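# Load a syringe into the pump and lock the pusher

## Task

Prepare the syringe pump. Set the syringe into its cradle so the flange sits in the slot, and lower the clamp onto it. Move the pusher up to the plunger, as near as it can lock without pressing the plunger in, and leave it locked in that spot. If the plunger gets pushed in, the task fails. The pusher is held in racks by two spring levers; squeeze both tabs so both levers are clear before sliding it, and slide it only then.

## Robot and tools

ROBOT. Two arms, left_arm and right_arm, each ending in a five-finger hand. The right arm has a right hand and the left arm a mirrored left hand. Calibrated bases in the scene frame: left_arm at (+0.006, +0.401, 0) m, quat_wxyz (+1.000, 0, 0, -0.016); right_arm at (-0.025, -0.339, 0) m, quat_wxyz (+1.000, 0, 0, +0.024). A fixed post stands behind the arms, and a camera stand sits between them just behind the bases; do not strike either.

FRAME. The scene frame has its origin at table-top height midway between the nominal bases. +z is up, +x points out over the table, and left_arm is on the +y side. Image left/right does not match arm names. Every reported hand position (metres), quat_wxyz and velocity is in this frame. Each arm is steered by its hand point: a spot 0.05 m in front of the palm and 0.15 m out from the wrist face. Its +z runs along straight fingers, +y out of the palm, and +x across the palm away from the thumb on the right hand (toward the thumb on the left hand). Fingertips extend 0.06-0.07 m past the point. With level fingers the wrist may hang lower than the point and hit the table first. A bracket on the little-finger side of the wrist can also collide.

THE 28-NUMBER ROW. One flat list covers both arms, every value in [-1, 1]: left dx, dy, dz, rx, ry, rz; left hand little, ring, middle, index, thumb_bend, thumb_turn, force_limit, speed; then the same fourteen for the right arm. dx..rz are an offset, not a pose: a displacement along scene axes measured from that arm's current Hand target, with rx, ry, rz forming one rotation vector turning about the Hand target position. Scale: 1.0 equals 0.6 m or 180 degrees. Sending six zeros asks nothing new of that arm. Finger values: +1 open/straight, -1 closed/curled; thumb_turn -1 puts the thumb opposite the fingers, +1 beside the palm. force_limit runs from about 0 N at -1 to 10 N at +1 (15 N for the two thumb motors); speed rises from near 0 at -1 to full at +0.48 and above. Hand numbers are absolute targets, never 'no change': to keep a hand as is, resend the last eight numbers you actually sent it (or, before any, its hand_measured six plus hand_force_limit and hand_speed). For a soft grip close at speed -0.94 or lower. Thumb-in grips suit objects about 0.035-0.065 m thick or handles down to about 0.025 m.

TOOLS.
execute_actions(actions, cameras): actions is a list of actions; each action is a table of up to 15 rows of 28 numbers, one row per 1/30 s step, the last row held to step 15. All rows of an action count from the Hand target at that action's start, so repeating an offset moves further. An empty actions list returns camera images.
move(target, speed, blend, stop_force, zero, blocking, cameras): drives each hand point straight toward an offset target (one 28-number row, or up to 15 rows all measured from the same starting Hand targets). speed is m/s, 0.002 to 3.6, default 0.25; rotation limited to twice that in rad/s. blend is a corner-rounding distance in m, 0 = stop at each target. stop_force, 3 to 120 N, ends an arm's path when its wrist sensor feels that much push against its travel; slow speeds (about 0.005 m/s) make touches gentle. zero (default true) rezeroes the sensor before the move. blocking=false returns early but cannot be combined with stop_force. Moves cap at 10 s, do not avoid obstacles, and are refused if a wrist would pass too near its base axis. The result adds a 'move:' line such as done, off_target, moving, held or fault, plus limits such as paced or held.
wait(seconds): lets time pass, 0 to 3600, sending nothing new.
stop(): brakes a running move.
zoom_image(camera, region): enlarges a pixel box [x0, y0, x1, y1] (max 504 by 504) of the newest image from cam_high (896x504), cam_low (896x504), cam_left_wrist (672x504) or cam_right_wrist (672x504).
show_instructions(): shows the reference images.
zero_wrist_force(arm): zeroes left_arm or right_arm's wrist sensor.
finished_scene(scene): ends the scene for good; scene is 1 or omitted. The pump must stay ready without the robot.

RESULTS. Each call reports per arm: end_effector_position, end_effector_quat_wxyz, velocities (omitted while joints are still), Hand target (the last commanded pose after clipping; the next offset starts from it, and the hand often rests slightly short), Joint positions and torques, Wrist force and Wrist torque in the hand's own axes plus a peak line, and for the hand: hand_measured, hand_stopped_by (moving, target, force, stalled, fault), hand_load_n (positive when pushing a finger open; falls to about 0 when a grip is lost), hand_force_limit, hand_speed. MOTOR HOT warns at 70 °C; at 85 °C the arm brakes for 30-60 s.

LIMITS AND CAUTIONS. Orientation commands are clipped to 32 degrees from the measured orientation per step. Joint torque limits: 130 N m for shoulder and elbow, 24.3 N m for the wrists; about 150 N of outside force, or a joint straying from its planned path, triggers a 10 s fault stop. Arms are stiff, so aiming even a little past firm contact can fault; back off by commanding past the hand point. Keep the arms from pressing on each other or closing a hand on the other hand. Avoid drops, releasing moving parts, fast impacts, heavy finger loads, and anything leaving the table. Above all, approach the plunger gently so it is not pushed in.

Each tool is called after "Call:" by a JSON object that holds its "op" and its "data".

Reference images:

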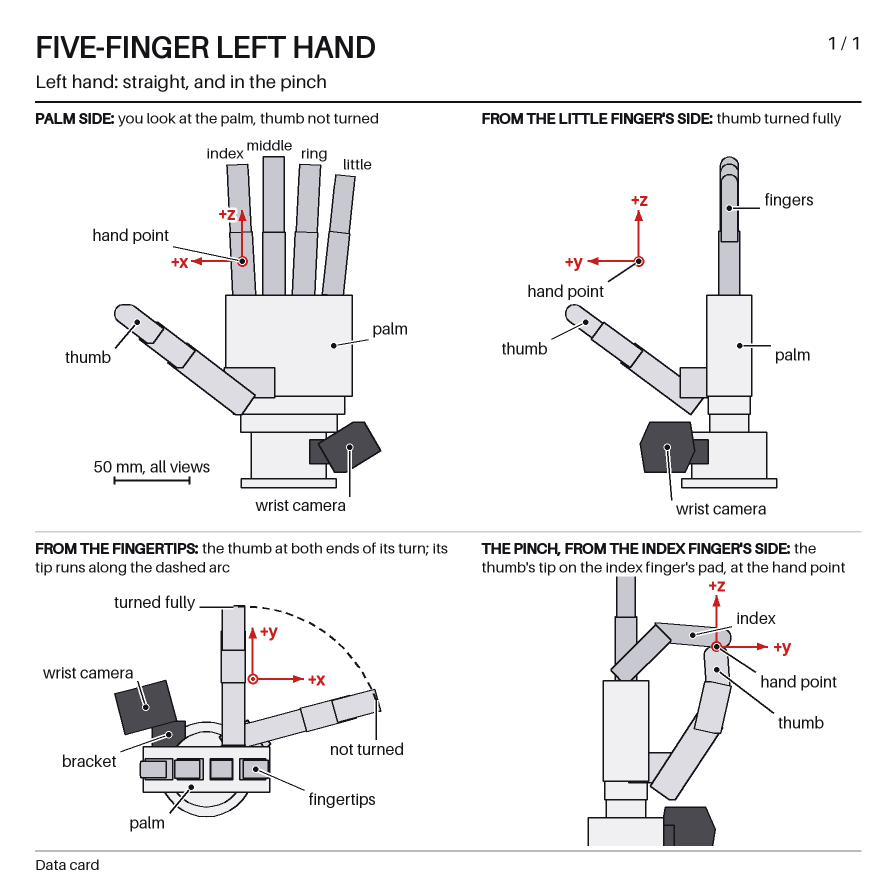

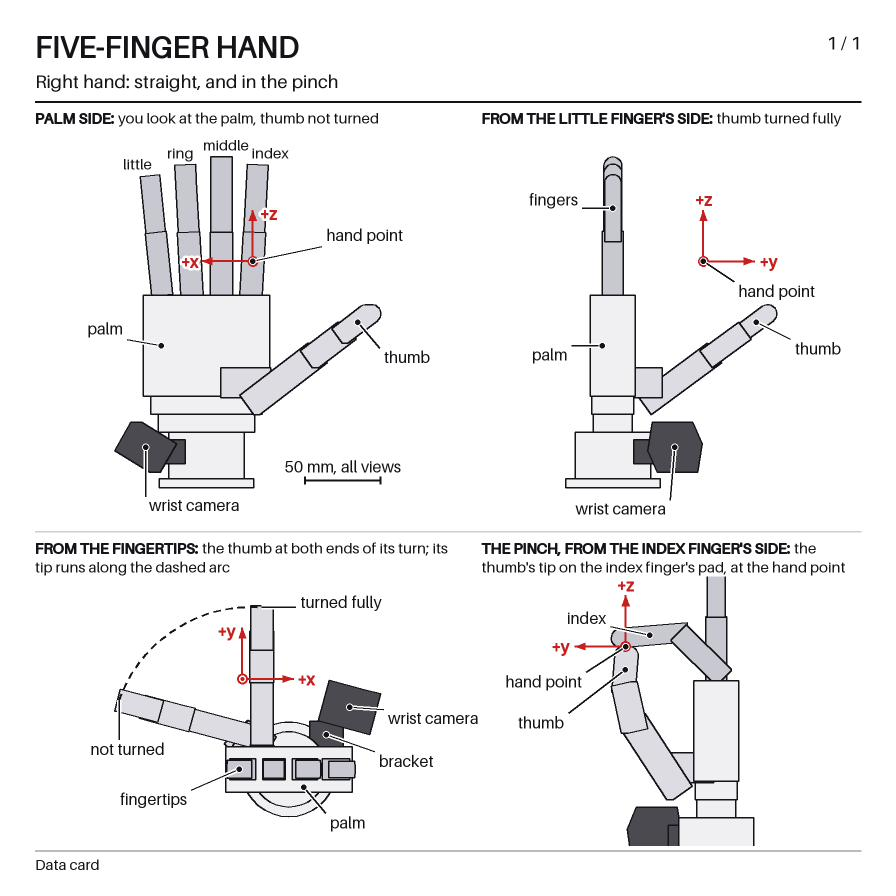

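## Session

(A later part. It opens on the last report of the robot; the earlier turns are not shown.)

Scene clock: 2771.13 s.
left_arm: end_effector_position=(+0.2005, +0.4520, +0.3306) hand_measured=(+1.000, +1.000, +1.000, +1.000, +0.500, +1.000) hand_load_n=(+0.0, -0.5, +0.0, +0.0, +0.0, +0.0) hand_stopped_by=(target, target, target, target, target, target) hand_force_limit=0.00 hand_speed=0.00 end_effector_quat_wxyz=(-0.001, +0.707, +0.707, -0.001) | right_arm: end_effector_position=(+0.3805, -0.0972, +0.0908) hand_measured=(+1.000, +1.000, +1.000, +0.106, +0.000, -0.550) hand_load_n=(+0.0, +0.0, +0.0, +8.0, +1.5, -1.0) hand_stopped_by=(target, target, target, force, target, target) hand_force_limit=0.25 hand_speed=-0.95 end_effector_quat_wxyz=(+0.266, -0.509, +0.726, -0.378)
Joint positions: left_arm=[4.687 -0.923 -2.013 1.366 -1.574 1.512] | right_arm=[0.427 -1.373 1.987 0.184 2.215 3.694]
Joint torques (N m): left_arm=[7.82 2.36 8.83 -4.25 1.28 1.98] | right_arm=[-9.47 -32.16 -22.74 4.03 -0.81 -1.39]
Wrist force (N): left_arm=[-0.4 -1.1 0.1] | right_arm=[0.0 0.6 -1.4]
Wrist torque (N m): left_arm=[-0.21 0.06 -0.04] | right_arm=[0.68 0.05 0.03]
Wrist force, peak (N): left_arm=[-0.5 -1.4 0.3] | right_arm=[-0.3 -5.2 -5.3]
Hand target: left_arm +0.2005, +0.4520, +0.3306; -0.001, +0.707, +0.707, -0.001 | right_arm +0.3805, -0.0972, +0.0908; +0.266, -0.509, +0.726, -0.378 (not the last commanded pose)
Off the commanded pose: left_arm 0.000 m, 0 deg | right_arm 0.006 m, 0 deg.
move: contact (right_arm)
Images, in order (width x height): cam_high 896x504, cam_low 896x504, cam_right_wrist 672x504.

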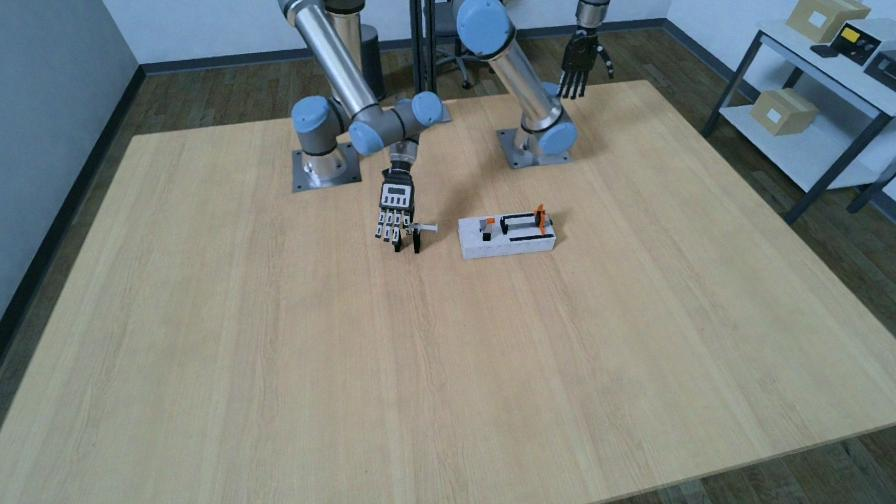

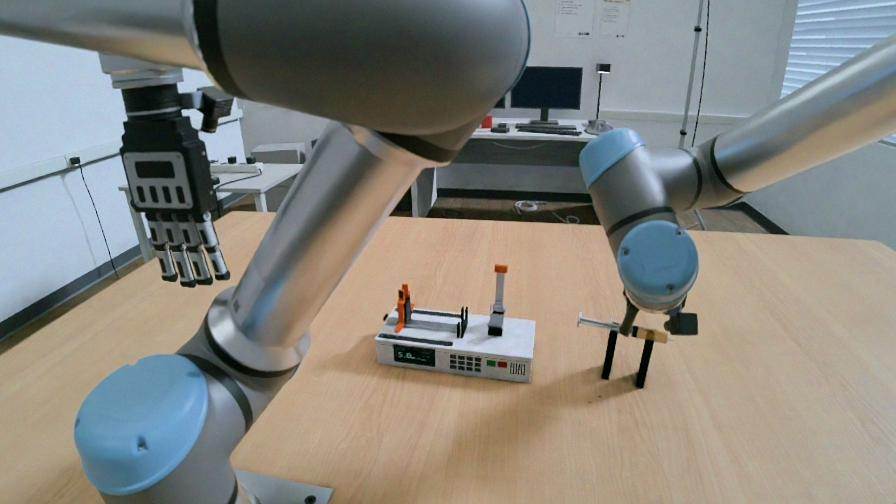

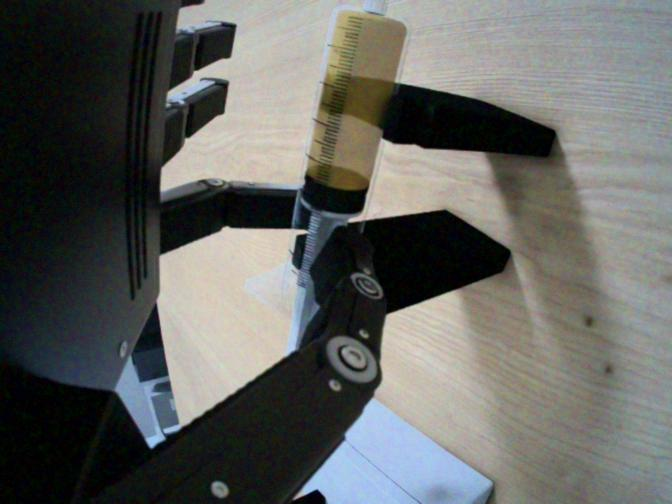

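Call:
{"op": "move", "data": {"target": [0,0,0,0,0,0,1,1,1,1,0.5,1,0,0,0,0,0,0,0,0,1,1,1,0.3,0,-0.55,0.1,-0.93], "cameras": []}}

Call:
{"op": "move", "data": {"target": [0,0,0,0,0,0,1,1,1,1,0.5,1,0,0,0,0,0,0,0,0,1,1,1,0.5,0.7,-0.55,0.1,-0.7], "cameras": ["cam_right_wrist","cam_low","cam_high"]}}

Call:
{"op": "zoom_image", "data": {"camera": "cam_low", "region": [560, 270, 680, 360]}}

Call:
{"op": "zoom_image", "data": {"camera": "cam_right_wrist", "region": [240, 0, 580, 340]}}

Scene clock: 2781.53 s.
left_arm: end_effector_position=(+0.2005, +0.4520, +0.3306) hand_measured=(+1.000, +1.000, +1.000, +1.000, +0.500, +1.000) hand_load_n=(+0.0, +0.0, +0.0, +0.0, +0.0, +0.0) hand_stopped_by=(target, target, target, target, target, target) hand_force_limit=0.00 hand_speed=0.00 end_effector_quat_wxyz=(-0.001, +0.707, +0.707, -0.001) | right_arm: end_effector_position=(+0.3805, -0.0972, +0.0908) hand_measured=(+1.000, +1.000, +1.000, +0.300, +0.000, -0.550) hand_load_n=(+0.0, +0.0, +0.0, +0.0, +0.0, +0.0) hand_stopped_by=(target, target, target, target, target, target) hand_force_limit=0.10 hand_speed=-0.93 end_effector_quat_wxyz=(+0.266, -0.509, +0.726, -0.378)
Joint positions: left_arm=[4.687 -0.923 -2.013 1.366 -1.574 1.512] | right_arm=[0.427 -1.373 1.987 0.184 2.215 3.694]
Joint torques (N m): left_arm=[8.18 1.57 8.03 -4.29 1.31 2.03] | right_arm=[-9.4 -31.38 -23.28 1.91 -0.8 -1.42]
Wrist force (N): left_arm=[-0.5 -0.9 0.0] | right_arm=[0.0 3.2 -0.6]
Wrist torque (N m): left_arm=[-0.18 0.06 -0.05] | right_arm=[0.74 0.03 0.06]
Wrist force, peak (N): left_arm=[-0.5 -1.5 0.0] | right_arm=[-0.5 3.5 -0.8]
Hand target: left_arm +0.2005, +0.4520, +0.3306; -0.001, +0.707, +0.707, -0.001 | right_arm +0.3805, -0.0972, +0.0908; +0.266, -0.509, +0.726, -0.378
Off the commanded pose: left_arm 0.000 m, 0 deg | right_arm 0.000 m, 0 deg.
move: done

Scene clock: 2783.43 s.
left_arm: end_effector_position=(+0.2005, +0.4520, +0.3306) hand_measured=(+1.000, +1.000, +1.000, +1.000, +0.500, +1.000) hand_load_n=(+0.0, +0.0, +0.0, +0.0, +0.0, +0.0) hand_stopped_by=(target, target, target, target, target, target) hand_force_limit=0.00 hand_speed=0.00 end_effector_quat_wxyz=(-0.001, +0.707, +0.707, -0.001) | right_arm: end_effector_position=(+0.3805, -0.0972, +0.0908) hand_measured=(+1.000, +1.000, +1.000, +0.500, +0.700, -0.550) hand_load_n=(+0.0, +0.0, +0.0, +0.0, +0.0, +0.0) hand_stopped_by=(target, target, target, target, target, target) hand_force_limit=0.10 hand_speed=-0.70 end_effector_quat_wxyz=(+0.266, -0.509, +0.726, -0.378)
Joint positions: left_arm=[4.687 -0.923 -2.013 1.366 -1.574 1.512] | right_arm=[0.427 -1.373 1.987 0.184 2.215 3.694]
Joint torques (N m): left_arm=[6.93 1.54 8.27 -4.15 1.26 1.89] | right_arm=[-9.83 -30.87 -22.85 1.24 -0.82 -1.38]
Wrist force (N): left_arm=[-0.4 -1.1 0.3] | right_arm=[-0.3 3.2 -1.0]
Wrist torque (N m): left_arm=[-0.23 0.05 -0.04] | right_arm=[0.77 0.09 0.03]
Wrist force, peak (N): left_arm=[-0.4 -1.6 0.4] | right_arm=[-0.5 3.6 -0.6]
Hand target: left_arm +0.2005, +0.4520, +0.3306; -0.001, +0.707, +0.707, -0.001 | right_arm +0.3805, -0.0972, +0.0908; +0.266, -0.509, +0.726, -0.378
Off the commanded pose: left_arm 0.000 m, 0 deg | right_arm 0.000 m, 0 deg.
move: done
Images, in order (width x height): cam_high 896x504, cam_low 896x504, cam_right_wrist 672x504.

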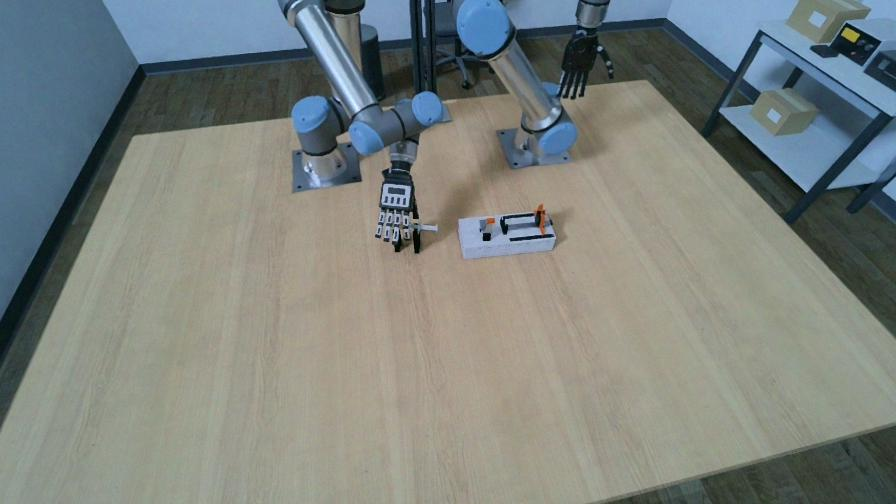

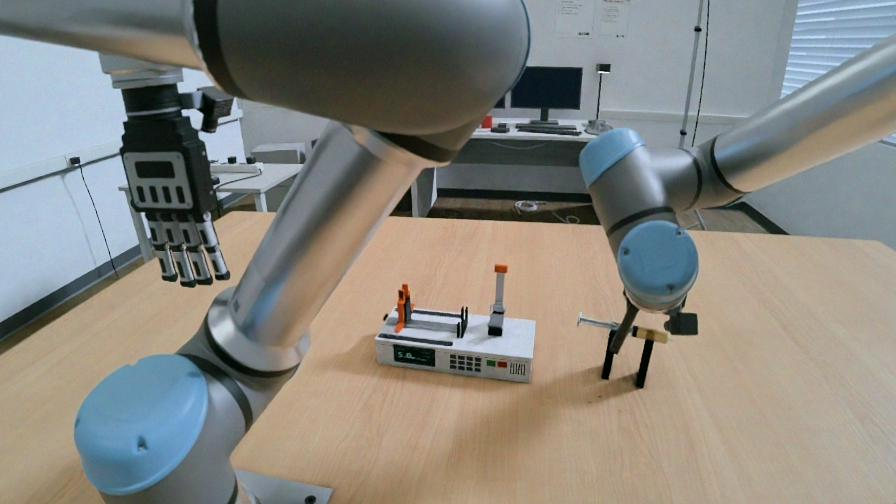

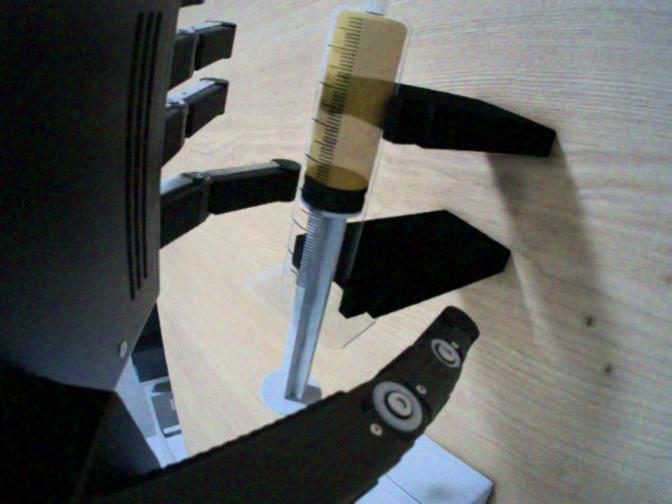

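Scaled by 4.200 from the camera's image (finer frame: 1280x720).

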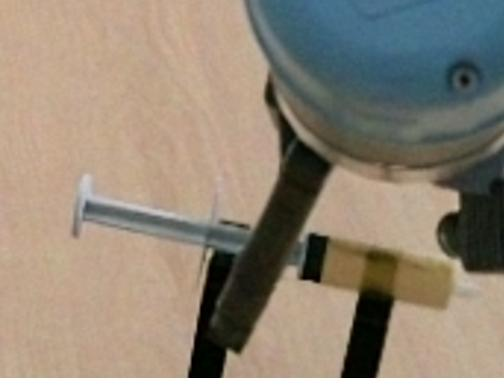

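Scaled by 1.482 from the camera's image (finer frame: 960x720).

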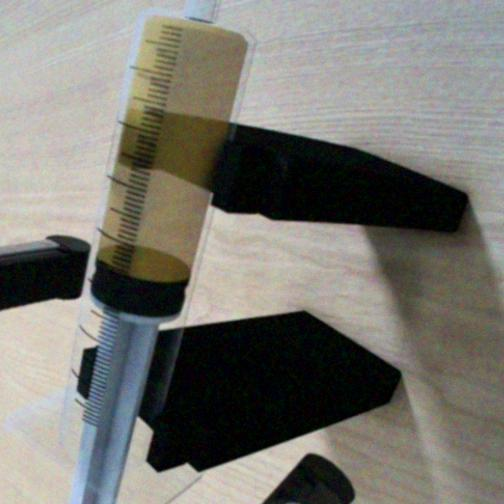

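Call:
{"op": "move", "data": {"target": [[0,0,0,0,0,0,1,1,1,1,0.5,1,0,0,0.0719,-0.0262,0.1092,0,0,0,1,1,1,0.5,0.7,-0.55,0.1,-0.7],[0,0,0,0,0,0,1,1,1,1,0.5,1,0,0,0.0719,-0.0262,0.35,0,0,0,1,1,1,0.5,0.7,-0.55,0.1,-0.7],[0,0,0,0,0,0,1,1,1,1,0.5,1,0,0,-0.22,-0.42,0.4,0,0,0,1,1,1,0.5,0.7,-0.55,0.1,-0.7]], "speed": [0.04,0.15,0.2], "blend": [0.005,0.03,0], "cameras": ["cam_low","cam_high","cam_right_wrist"]}}

Scene clock: 2796.57 s.
left_arm: end_effector_position=(+0.2005, +0.4520, +0.3306) hand_measured=(+1.000, +1.000, +1.000, +1.000, +0.500, +1.000) hand_load_n=(+0.0, +0.0, +0.0, +0.0, +0.0, +0.0) hand_stopped_by=(target, target, target, target, target, target) hand_force_limit=0.00 hand_speed=0.00 end_effector_quat_wxyz=(-0.001, +0.707, +0.707, -0.001) | right_arm: end_effector_position=(+0.3805, -0.0972, +0.0908) hand_measured=(+1.000, +1.000, +1.000, +0.500, +0.700, -0.550) hand_load_n=(+0.0, +0.0, +0.0, +0.0, +0.0, +0.0) hand_stopped_by=(target, target, target, target, target, target) hand_force_limit=0.10 hand_speed=-0.70 end_effector_quat_wxyz=(+0.266, -0.509, +0.726, -0.378)
Joint positions: left_arm=[4.687 -0.923 -2.013 1.366 -1.574 1.512] | right_arm=[0.427 -1.373 1.987 0.184 2.215 3.694]
Joint torques (N m): left_arm=[6.82 1.95 7.24 -4.23 1.47 1.76] | right_arm=[-9.19 -31.39 -23.25 -0.28 -0.7 -1.48]
Wrist force (N): left_arm=[-0.7 -0.9 0.2] | right_arm=[-0.2 3.2 -0.8]
Wrist torque (N m): left_arm=[-0.19 0.09 -0.06] | right_arm=[0.76 0.06 0.06]
Wrist force, peak (N): left_arm=[-0.7 -1.5 0.0] | right_arm=[-0.6 3.5 -1.0]
Hand target: left_arm +0.2005, +0.4520, +0.3306; -0.001, +0.707, +0.707, -0.001 | right_arm +0.3805, -0.0972, +0.0908; +0.266, -0.509, +0.726, -0.378
move: not run (at target 3 of 3 right_arm's wrist lies too close to its first joint's axis: tilt that pose or move it outward; nothing was sent)
Images, in order (width x height): cam_high 896x504, cam_low 896x504, cam_right_wrist 672x504.

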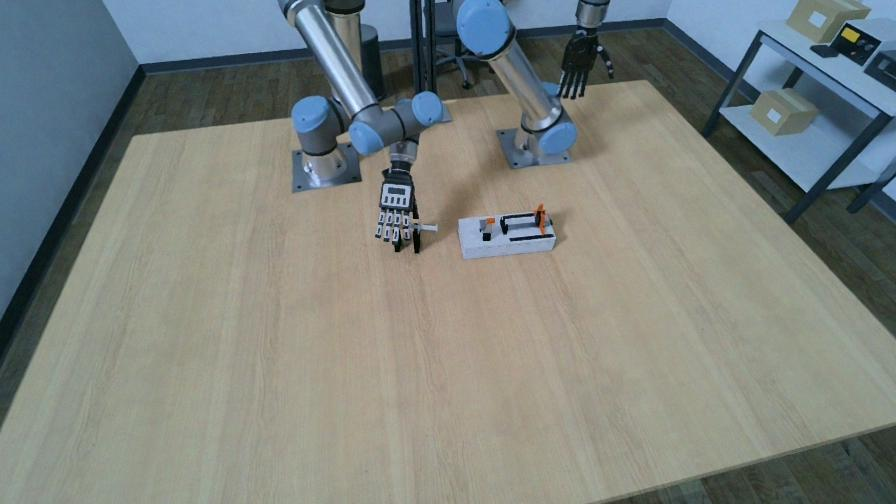

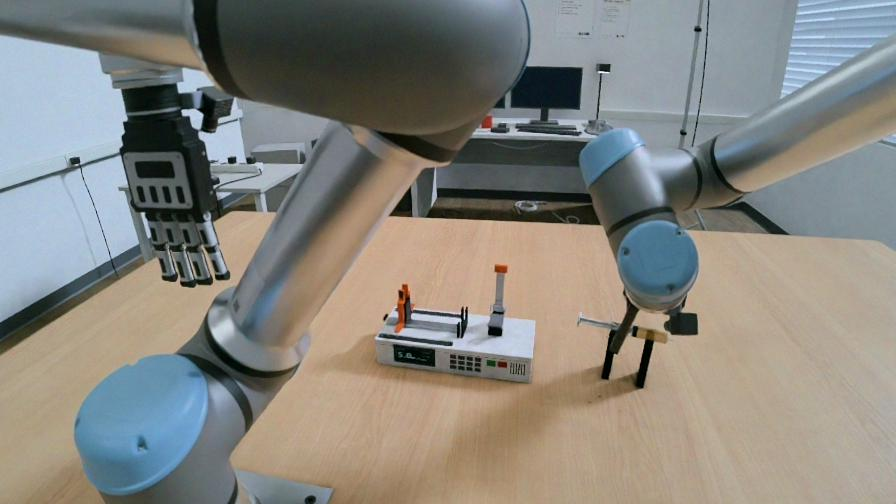

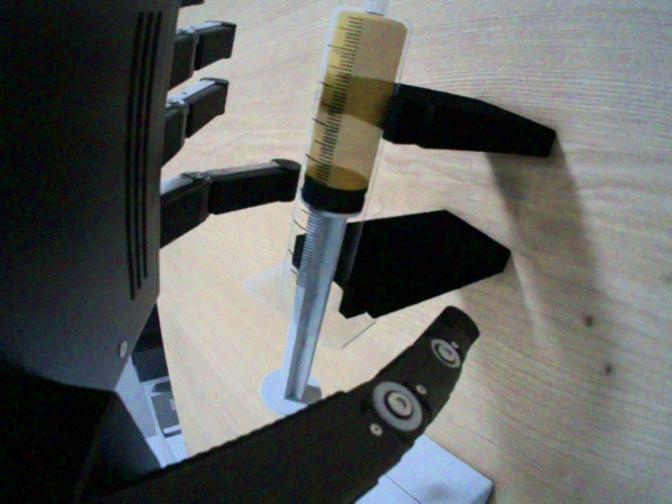

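Call:
{"op": "move", "data": {"target": [[0,0,0,0,0,0,1,1,1,1,0.5,1,0,0,0.0719,-0.0262,0.1092,0,0,0,1,1,1,0.5,0.7,-0.55,0.1,-0.7],[0,0,0,0,0,0,1,1,1,1,0.5,1,0,0,0.0719,-0.0262,0.33,0,0,0,1,1,1,0.5,0.7,-0.55,0.1,-0.7],[0,0,0,0,0,0,1,1,1,1,0.5,1,0,0,0.116,-0.588,0.432,0,0,0,1,1,1,0.5,0.7,-0.55,0.1,-0.7]], "speed": [0.05,0.15,0.2], "blend": [0.005,0.03,0], "cameras": ["cam_low","cam_high"]}}

Call:
{"op": "zoom_image", "data": {"camera": "cam_low", "region": [560, 270, 680, 390]}}

Call:
{"op": "zoom_image", "data": {"camera": "cam_high", "region": [375, 195, 455, 265]}}

Scene clock: 2816.33 s.
left_arm: end_effector_position=(+0.2005, +0.4520, +0.3306) hand_measured=(+1.000, +1.000, +1.000, +1.000, +0.500, +1.000) hand_load_n=(+0.0, +0.0, +0.0, +0.0, +0.0, +0.0) hand_stopped_by=(target, target, target, target, target, target) hand_force_limit=0.00 hand_speed=0.00 end_effector_quat_wxyz=(-0.001, +0.707, +0.707, -0.001) | right_arm: end_effector_position=(+0.4501, -0.4500, +0.3500) hand_measured=(+1.000, +1.000, +1.000, +0.500, +0.700, -0.550) hand_load_n=(+0.0, +0.0, +0.0, +0.0, +0.0, +0.0) hand_stopped_by=(target, target, target, target, target, target) hand_force_limit=0.10 hand_speed=-0.70 end_effector_quat_wxyz=(+0.265, -0.509, +0.726, -0.378)
Joint positions: left_arm=[4.687 -0.923 -2.013 1.366 -1.574 1.512] | right_arm=[-0.748 -1.677 1.581 0.736 1.284 2.934]
Joint torques (N m): left_arm=[7.75 1.89 8.06 -4.32 1.36 1.53] | right_arm=[-11.66 -4.85 -27.19 3.22 -1.64 -1.6]
Wrist force (N): left_arm=[-0.8 -1.2 0.2] | right_arm=[-0.4 3.3 -0.8]
Wrist torque (N m): left_arm=[-0.22 0.11 -0.06] | right_arm=[0.77 0.10 0.11]
Wrist force, peak (N): left_arm=[-0.5 -1.4 0.5] | right_arm=[-0.6 3.7 -1.1]
Hand target: left_arm +0.2005, +0.4520, +0.3306; -0.001, +0.707, +0.707, -0.001 | right_arm +0.4501, -0.4500, +0.3500; +0.266, -0.509, +0.726, -0.378
Off the commanded pose: left_arm 0.000 m, 0 deg | right_arm 0.000 m, 0 deg.
move: done
Images, in order (width x height): cam_high 896x504, cam_low 896x504.

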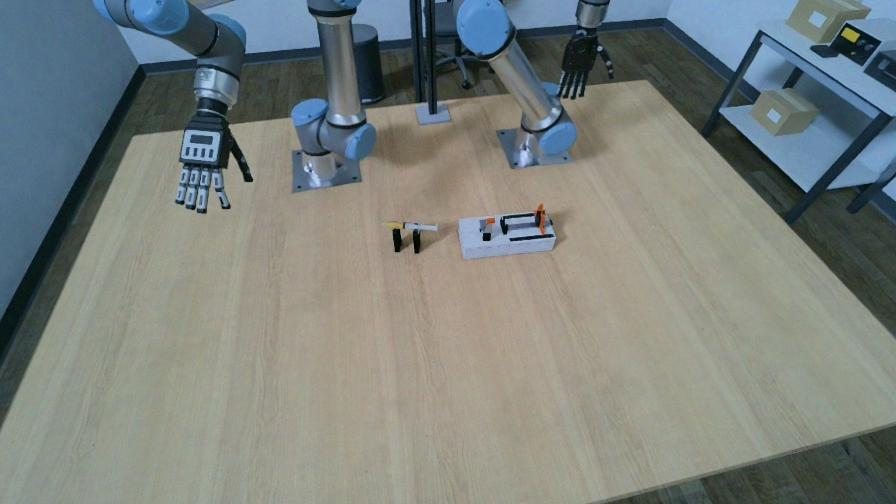

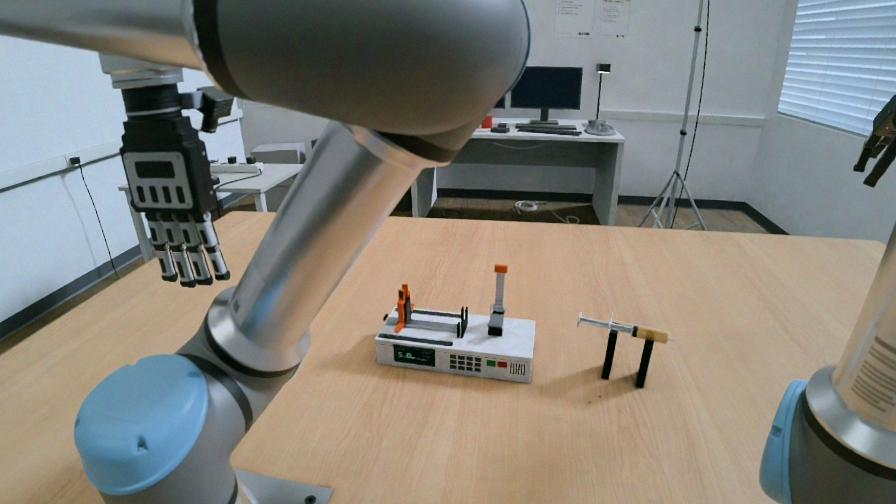

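Scaled by 4.200 from the camera's image (finer frame: 1280x720).

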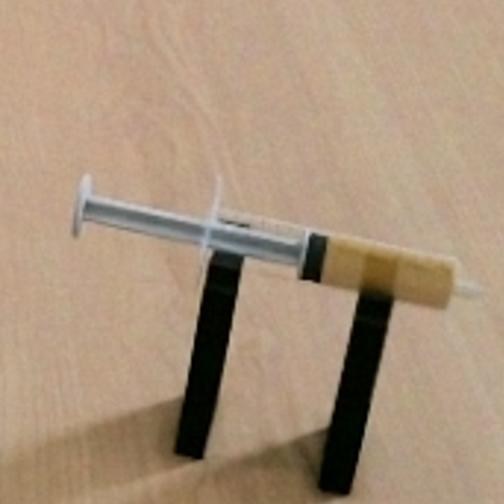

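Scaled by 6.300 from the camera's image (finer frame: 1280x720).

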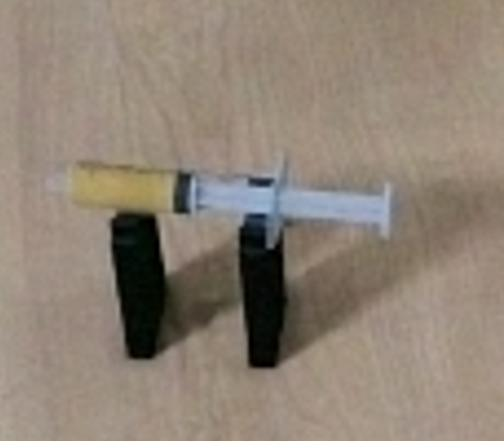

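Call:
{"op": "move", "data": {"target": [[0.1325,-0.42,0,-0.2073,0.0366,0.3986,1,1,1,0.5,0.7,-0.55,0,-0.5,0,0,0,0,0,0,1,1,1,0.5,0.7,-0.55,0.1,-0.7],[0.274,-0.8817,-0.05,-0.4147,0.0731,0.7972,1,1,1,0.5,0.7,-0.55,0,-0.5,0,0,0,0,0,0,1,1,1,0.5,0.7,-0.55,0.1,-0.7],[0.274,-0.8817,-0.2343,-0.4147,0.0731,0.7972,1,1,1,0.5,0.7,-0.55,0,-0.5,0,0,0,0,0,0,1,1,1,0.5,0.7,-0.55,0.1,-0.7]], "speed": 0.25, "blend": [0.05,0.03,0], "cameras": ["cam_low","cam_high","cam_left_wrist"]}}

Scene clock: 2873.60 s.
left_arm: end_effector_position=(+0.2028, +0.4432, +0.3305) hand_measured=(+1.000, +1.000, +1.000, +0.500, +0.700, -0.550) hand_load_n=(+0.0, +0.0, +0.0, +0.0, +0.0, +0.0) hand_stopped_by=(target, target, target, target, target, target) hand_force_limit=0.00 hand_speed=-0.50 end_effector_quat_wxyz=(+0.012, +0.693, +0.721, -0.005) | right_arm: end_effector_position=(+0.4501, -0.4500, +0.3500) hand_measured=(+1.000, +1.000, +1.000, +0.500, +0.700, -0.550) hand_load_n=(+0.0, +0.0, +0.0, +0.0, +0.0, +0.0) hand_stopped_by=(target, target, target, target, target, target) hand_force_limit=0.10 hand_speed=-0.70 end_effector_quat_wxyz=(+0.266, -0.509, +0.726, -0.378)
Joint positions: left_arm=[4.659 -0.919 -2.021 1.346 -1.56 1.447] | right_arm=[-0.748 -1.677 1.581 0.736 1.284 2.934]
Joint torques (N m): left_arm=[8.66 1.04 6.79 -4.35 0.97 2.27] | right_arm=[-10.96 -2.94 -27.59 3.31 -1.94 -1.67]
Wrist force (N): left_arm=[-0.4 -1.5 0.3] | right_arm=[-0.6 3.3 -0.9]
Wrist torque (N m): left_arm=[-0.28 0.04 -0.02] | right_arm=[0.78 0.13 0.10]
Wrist force, peak (N): left_arm=[-2.9 -0.5 0.1] | right_arm=[-0.3 3.7 -1.0]
Hand target: left_arm +0.2028, +0.4432, +0.3305; +0.012, +0.693, +0.721, -0.005 (not the last commanded pose) | right_arm +0.4501, -0.4500, +0.3500; +0.266, -0.509, +0.726, -0.378
Off the commanded pose: left_arm 0.563 m, 160 deg | right_arm 0.000 m, 0 deg.
led back after a hold (left arm): the arm was led back toward your command in small steps, so it may still be short of it.
move: held (left_arm; a check stopped the path); path passed 0 of 3 targets; limits=held
pose unreachable (left arm): on one or more control steps of this call, first in action 0 (counted from 0), this arm could not follow its commanded pose, so it was not sent that pose on those steps. It may still have moved: this result reports where it is.
cause: moving toward the commanded pose would bring two parts of the arm too close to each other (joints 3 (elbow) to 6 (wrist 3) lie between them).
Images, in order (width x height): cam_high 896x504, cam_low 896x504, cam_left_wrist 672x504.

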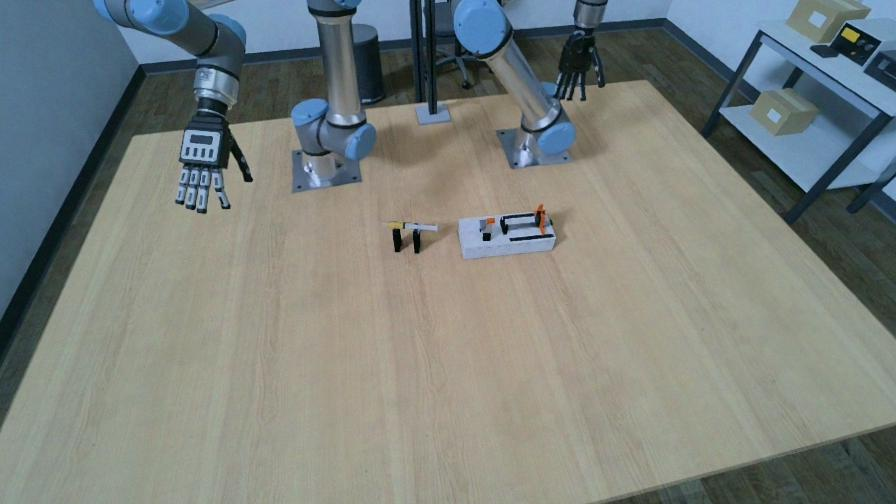

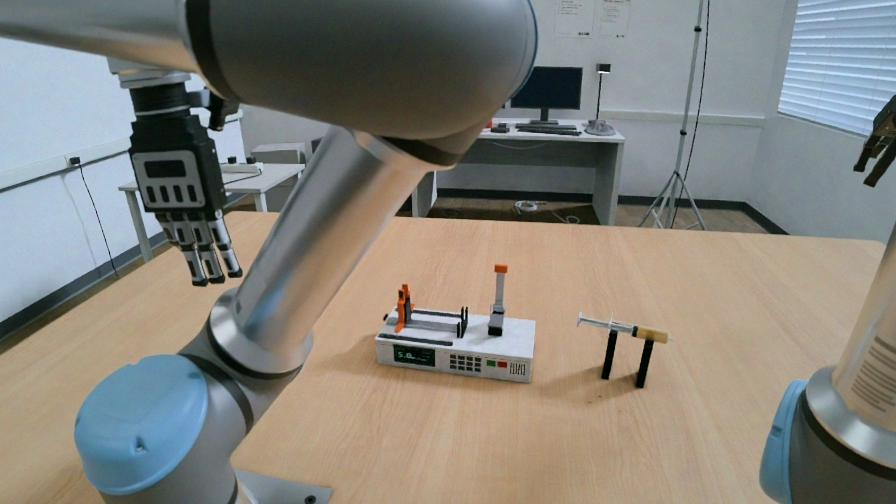

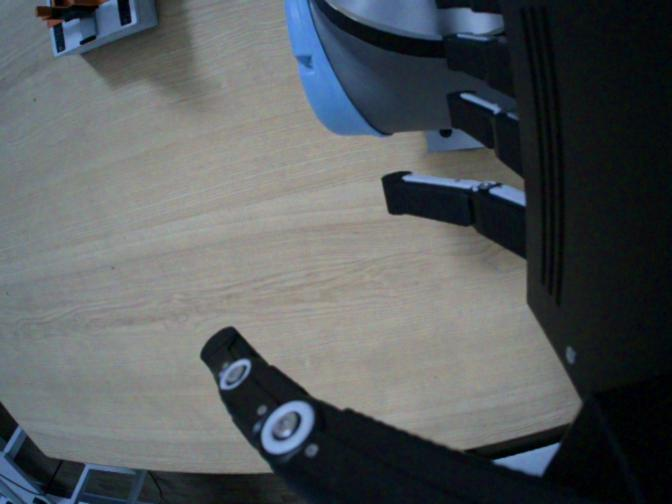

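Call:
{"op": "move", "data": {"target": [[0.22,-0.33,0.03,0,0,0,1,1,1,0.5,0.7,-0.55,0,-0.5,0,0,0,0,0,0,1,1,1,0.5,0.7,-0.55,0.1,-0.7]], "speed": 0.25, "cameras": ["cam_high"]}}

Scene clock: 2883.07 s.
left_arm: end_effector_position=(+0.3348, +0.2452, +0.3485) hand_measured=(+1.000, +1.000, +1.000, +0.500, +0.700, -0.550) hand_load_n=(+0.0, +0.0, +0.0, +0.0, +0.0, +0.0) hand_stopped_by=(target, target, target, target, target, target) hand_force_limit=0.00 hand_speed=-0.50 end_effector_quat_wxyz=(+0.012, +0.693, +0.721, -0.005) | right_arm: end_effector_position=(+0.4501, -0.4500, +0.3500) hand_measured=(+1.000, +1.000, +1.000, +0.500, +0.700, -0.550) hand_load_n=(+0.0, +0.0, +0.0, +0.0, +0.0, +0.0) hand_stopped_by=(target, target, target, target, target, target) hand_force_limit=0.10 hand_speed=-0.70 end_effector_quat_wxyz=(+0.266, -0.509, +0.726, -0.378)
Joint positions: left_arm=[2.998 -1.577 -1.531 1.551 -1.549 -0.214] | right_arm=[-0.748 -1.677 1.581 0.736 1.284 2.934]
Joint torques (N m): left_arm=[-8.46 8.21 29.99 -4.15 -1.49 -2.43] | right_arm=[-10.8 -3 -27.75 3.26 -1.99 -1.57]
Wrist force (N): left_arm=[-0.5 -0.6 0.4] | right_arm=[-0.3 3.4 -0.9]
Wrist torque (N m): left_arm=[-0.12 0.06 0.03] | right_arm=[0.81 0.08 0.12]
Wrist force, peak (N): left_arm=[-0.8 -1.7 0.7] | right_arm=[-0.2 4.0 -0.8]
Hand target: left_arm +0.3348, +0.2452, +0.3485; +0.012, +0.693, +0.721, -0.005 | right_arm +0.4501, -0.4500, +0.3500; +0.266, -0.509, +0.726, -0.378
Off the commanded pose: left_arm 0.000 m, 0 deg | right_arm 0.000 m, 0 deg.
move: done; limits=paced

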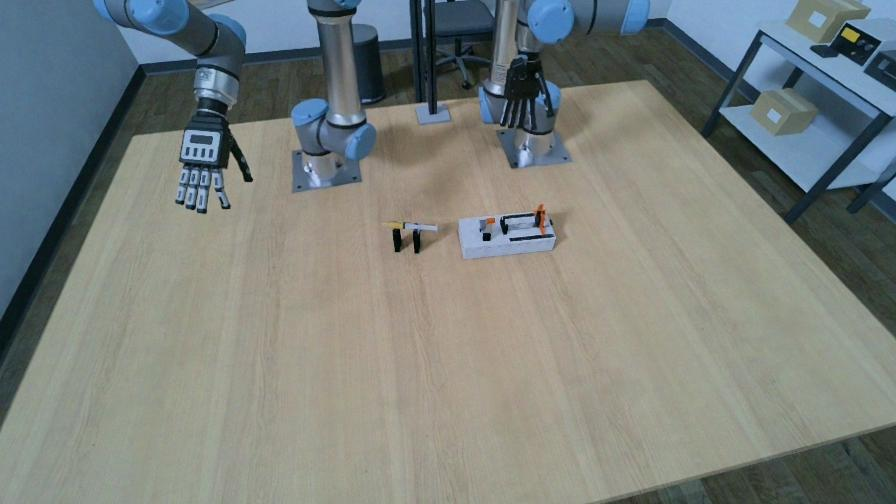

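Call:
{"op": "move", "data": {"target": [[0.03,-0.25,0,-0.2066,0.0371,0.3909,1,1,1,0.5,0.7,-0.55,0,-0.5,0,0,0,0,0,0,1,1,1,0.5,0.7,-0.55,0.1,-0.7],[0.0503,-0.537,-0.0808,-0.4132,0.0743,0.7818,1,1,1,0.5,0.7,-0.55,0,-0.5,0,0,0,0,0,0,1,1,1,0.5,0.7,-0.55,0.1,-0.7],[0.0503,-0.537,-0.2642,-0.4132,0.0743,0.7818,1,1,1,0.5,0.7,-0.55,0,-0.5,0,0,0,0,0,0,1,1,1,0.5,0.7,-0.55,0.1,-0.7]], "speed": 0.25, "blend": [0.05,0.03,0], "cameras": ["cam_low","cam_high","cam_left_wrist"]}}

Scene clock: 2906.17 s.
left_arm: end_effector_position=(+0.3649, -0.0770, +0.1901) hand_measured=(+1.000, +1.000, +1.000, +0.500, +0.700, -0.550) hand_load_n=(+0.0, +0.0, +0.0, +0.0, +0.0, +0.0) hand_stopped_by=(target, target, target, target, target, target) hand_force_limit=0.00 hand_speed=-0.50 end_effector_quat_wxyz=(+0.265, -0.509, +0.727, -0.378) | right_arm: end_effector_position=(+0.4501, -0.4500, +0.3500) hand_measured=(+1.000, +1.000, +1.000, +0.500, +0.700, -0.550) hand_load_n=(+0.0, +0.0, +0.0, -0.5, +0.0, +0.5) hand_stopped_by=(target, target, target, target, target, target) hand_force_limit=0.10 hand_speed=-0.70 end_effector_quat_wxyz=(+0.266, -0.509, +0.726, -0.378)
Joint positions: left_arm=[2.399 -1.826 -1.604 2.775 -1.916 -3.396] | right_arm=[-0.748 -1.677 1.581 0.736 1.284 2.934]
Joint torques (N m): left_arm=[-1.01 21.5 9.51 1.84 1.14 2] | right_arm=[-10.88 -3.31 -26.5 3.22 -1.89 -1.23]
Wrist force (N): left_arm=[-0.6 -0.8 0.7] | right_arm=[-0.2 3.6 -0.4]
Wrist torque (N m): left_arm=[-0.04 0.23 0.16] | right_arm=[0.79 0.04 0.13]
Wrist force, peak (N): left_arm=[-0.5 -1.4 0.3] | right_arm=[-0.1 3.9 -0.8]
Hand target: left_arm +0.3649, -0.0770, +0.1900; +0.265, -0.509, +0.726, -0.378 | right_arm +0.4501, -0.4500, +0.3500; +0.266, -0.509, +0.726, -0.378
Off the commanded pose: left_arm 0.000 m, 0 deg | right_arm 0.000 m, 0 deg.
move: done
Images, in order (width x height): cam_high 896x504, cam_low 896x504, cam_left_wrist 672x504.

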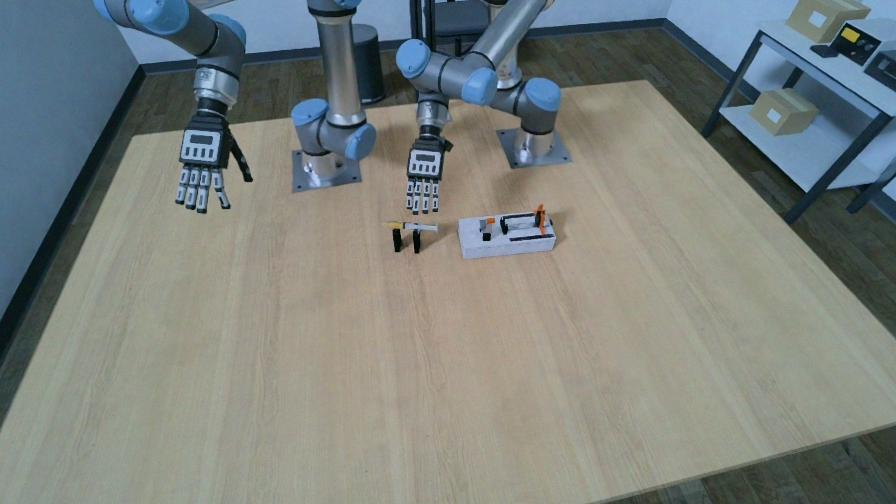

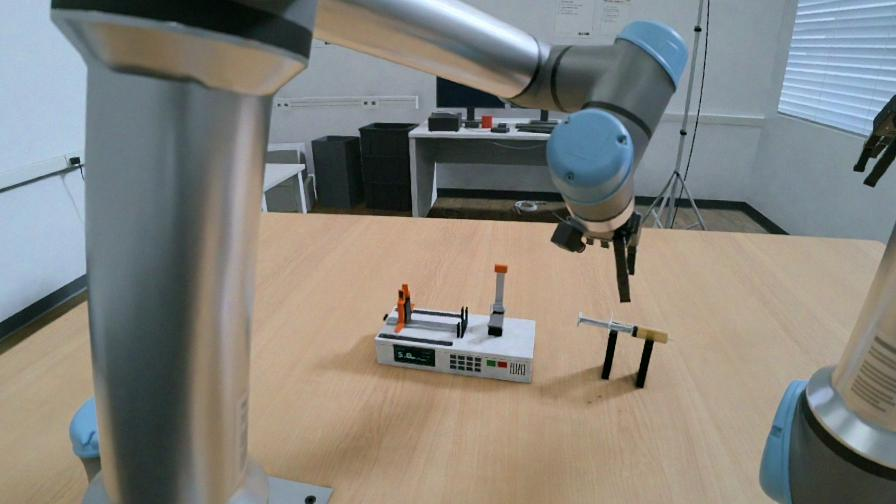

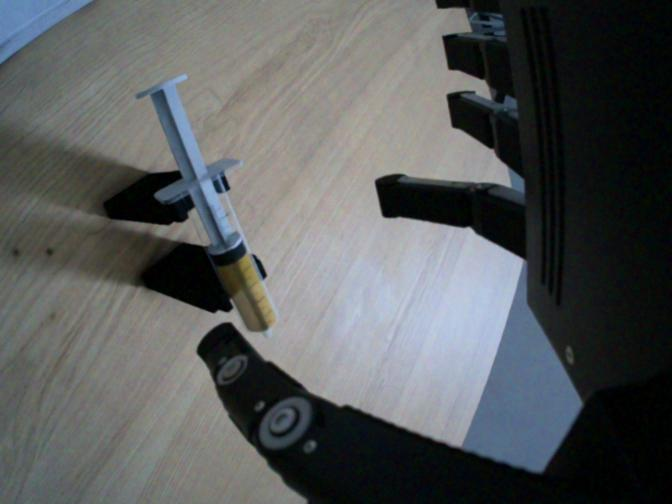

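Call:
{"op": "move", "data": {"target": [[0.07,-0.0717,-0.0833,0,0,0,1,1,1,0.5,0.7,-0.55,0,-0.5,0,0,0,0,0,0,1,1,1,0.5,0.7,-0.55,0.1,-0.7],[0.043,-0.0622,-0.124,0,0,0,1,1,1,0.5,0.7,-0.55,0,-0.5,0,0,0,0,0,0,1,1,1,0.5,0.7,-0.55,0.1,-0.7]], "speed": 0.06, "blend": [0.01,0], "stop_force": 4, "cameras": ["cam_low","cam_left_wrist"]}}

Call:
{"op": "zoom_image", "data": {"camera": "cam_left_wrist", "region": [140, 60, 480, 400]}}

Scene clock: 2945.73 s.
left_arm: end_effector_position=(+0.3907, -0.1143, +0.1156) hand_measured=(+1.000, +1.000, +1.000, +0.500, +0.700, -0.550) hand_load_n=(+0.0, +0.0, +0.0, +0.0, +0.0, +0.0) hand_stopped_by=(target, target, target, target, target, target) hand_force_limit=0.00 hand_speed=-0.50 end_effector_quat_wxyz=(+0.265, -0.509, +0.726, -0.378) | right_arm: end_effector_position=(+0.4501, -0.4500, +0.3500) hand_measured=(+1.000, +1.000, +1.000, +0.500, +0.700, -0.550) hand_load_n=(+0.0, +0.0, +0.0, +0.0, +0.0, +0.0) hand_stopped_by=(target, target, target, target, target, target) hand_force_limit=0.10 hand_speed=-0.70 end_effector_quat_wxyz=(+0.266, -0.509, +0.726, -0.378)
Joint positions: left_arm=[2.381 -1.992 -1.578 2.91 -1.931 -3.408] | right_arm=[-0.748 -1.677 1.581 0.736 1.284 2.934]
Joint torques (N m): left_arm=[-7.45 49.76 7.24 1.68 -1.67 -2.16] | right_arm=[-10.84 -3.6 -26.71 3.05 -1.9 -1.46]
Wrist force (N): left_arm=[-0.5 -0.6 0.7] | right_arm=[-0.4 3.6 -0.7]
Wrist torque (N m): left_arm=[-0.02 0.20 0.23] | right_arm=[0.81 0.09 0.12]
Wrist force, peak (N): left_arm=[-0.9 -0.9 0.9] | right_arm=[0.1 4.0 -0.8]
Hand target: left_arm +0.3907, -0.1143, +0.1156; +0.265, -0.509, +0.726, -0.378 | right_arm +0.4501, -0.4500, +0.3500; +0.266, -0.509, +0.726, -0.378
Off the commanded pose: left_arm 0.000 m, 0 deg | right_arm 0.000 m, 0 deg.
move: done

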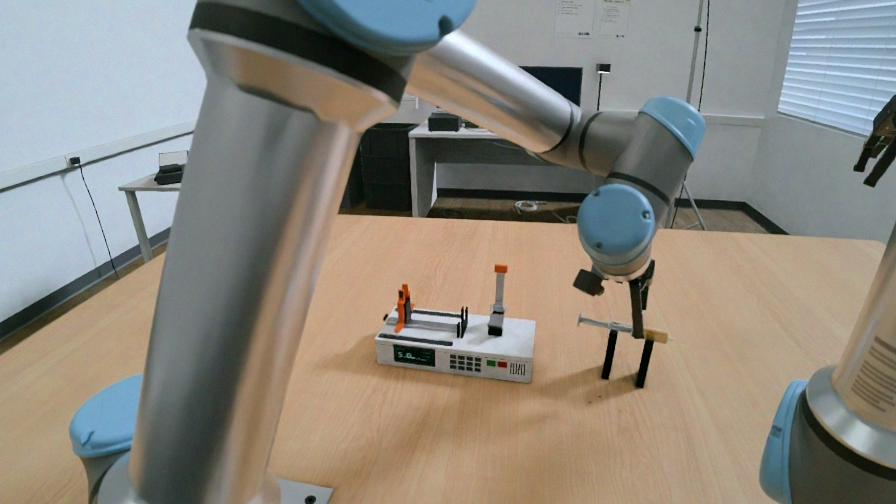

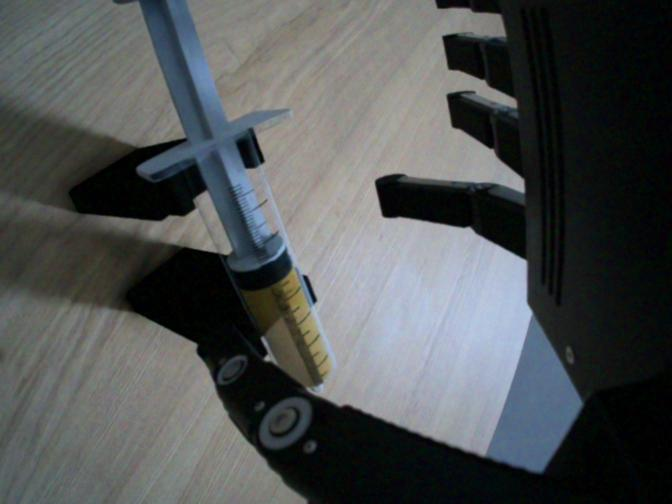

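Scaled by 1.482 from the camera's image (finer frame: 960x720).

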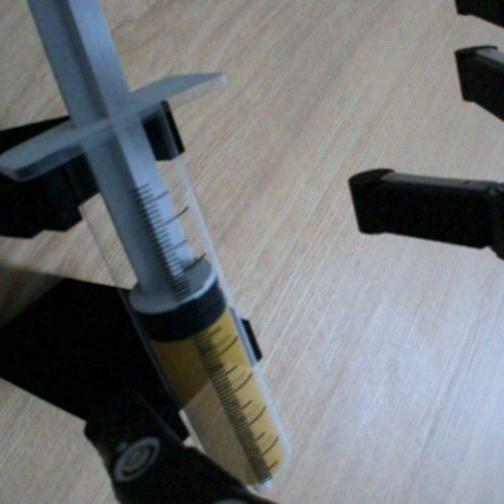

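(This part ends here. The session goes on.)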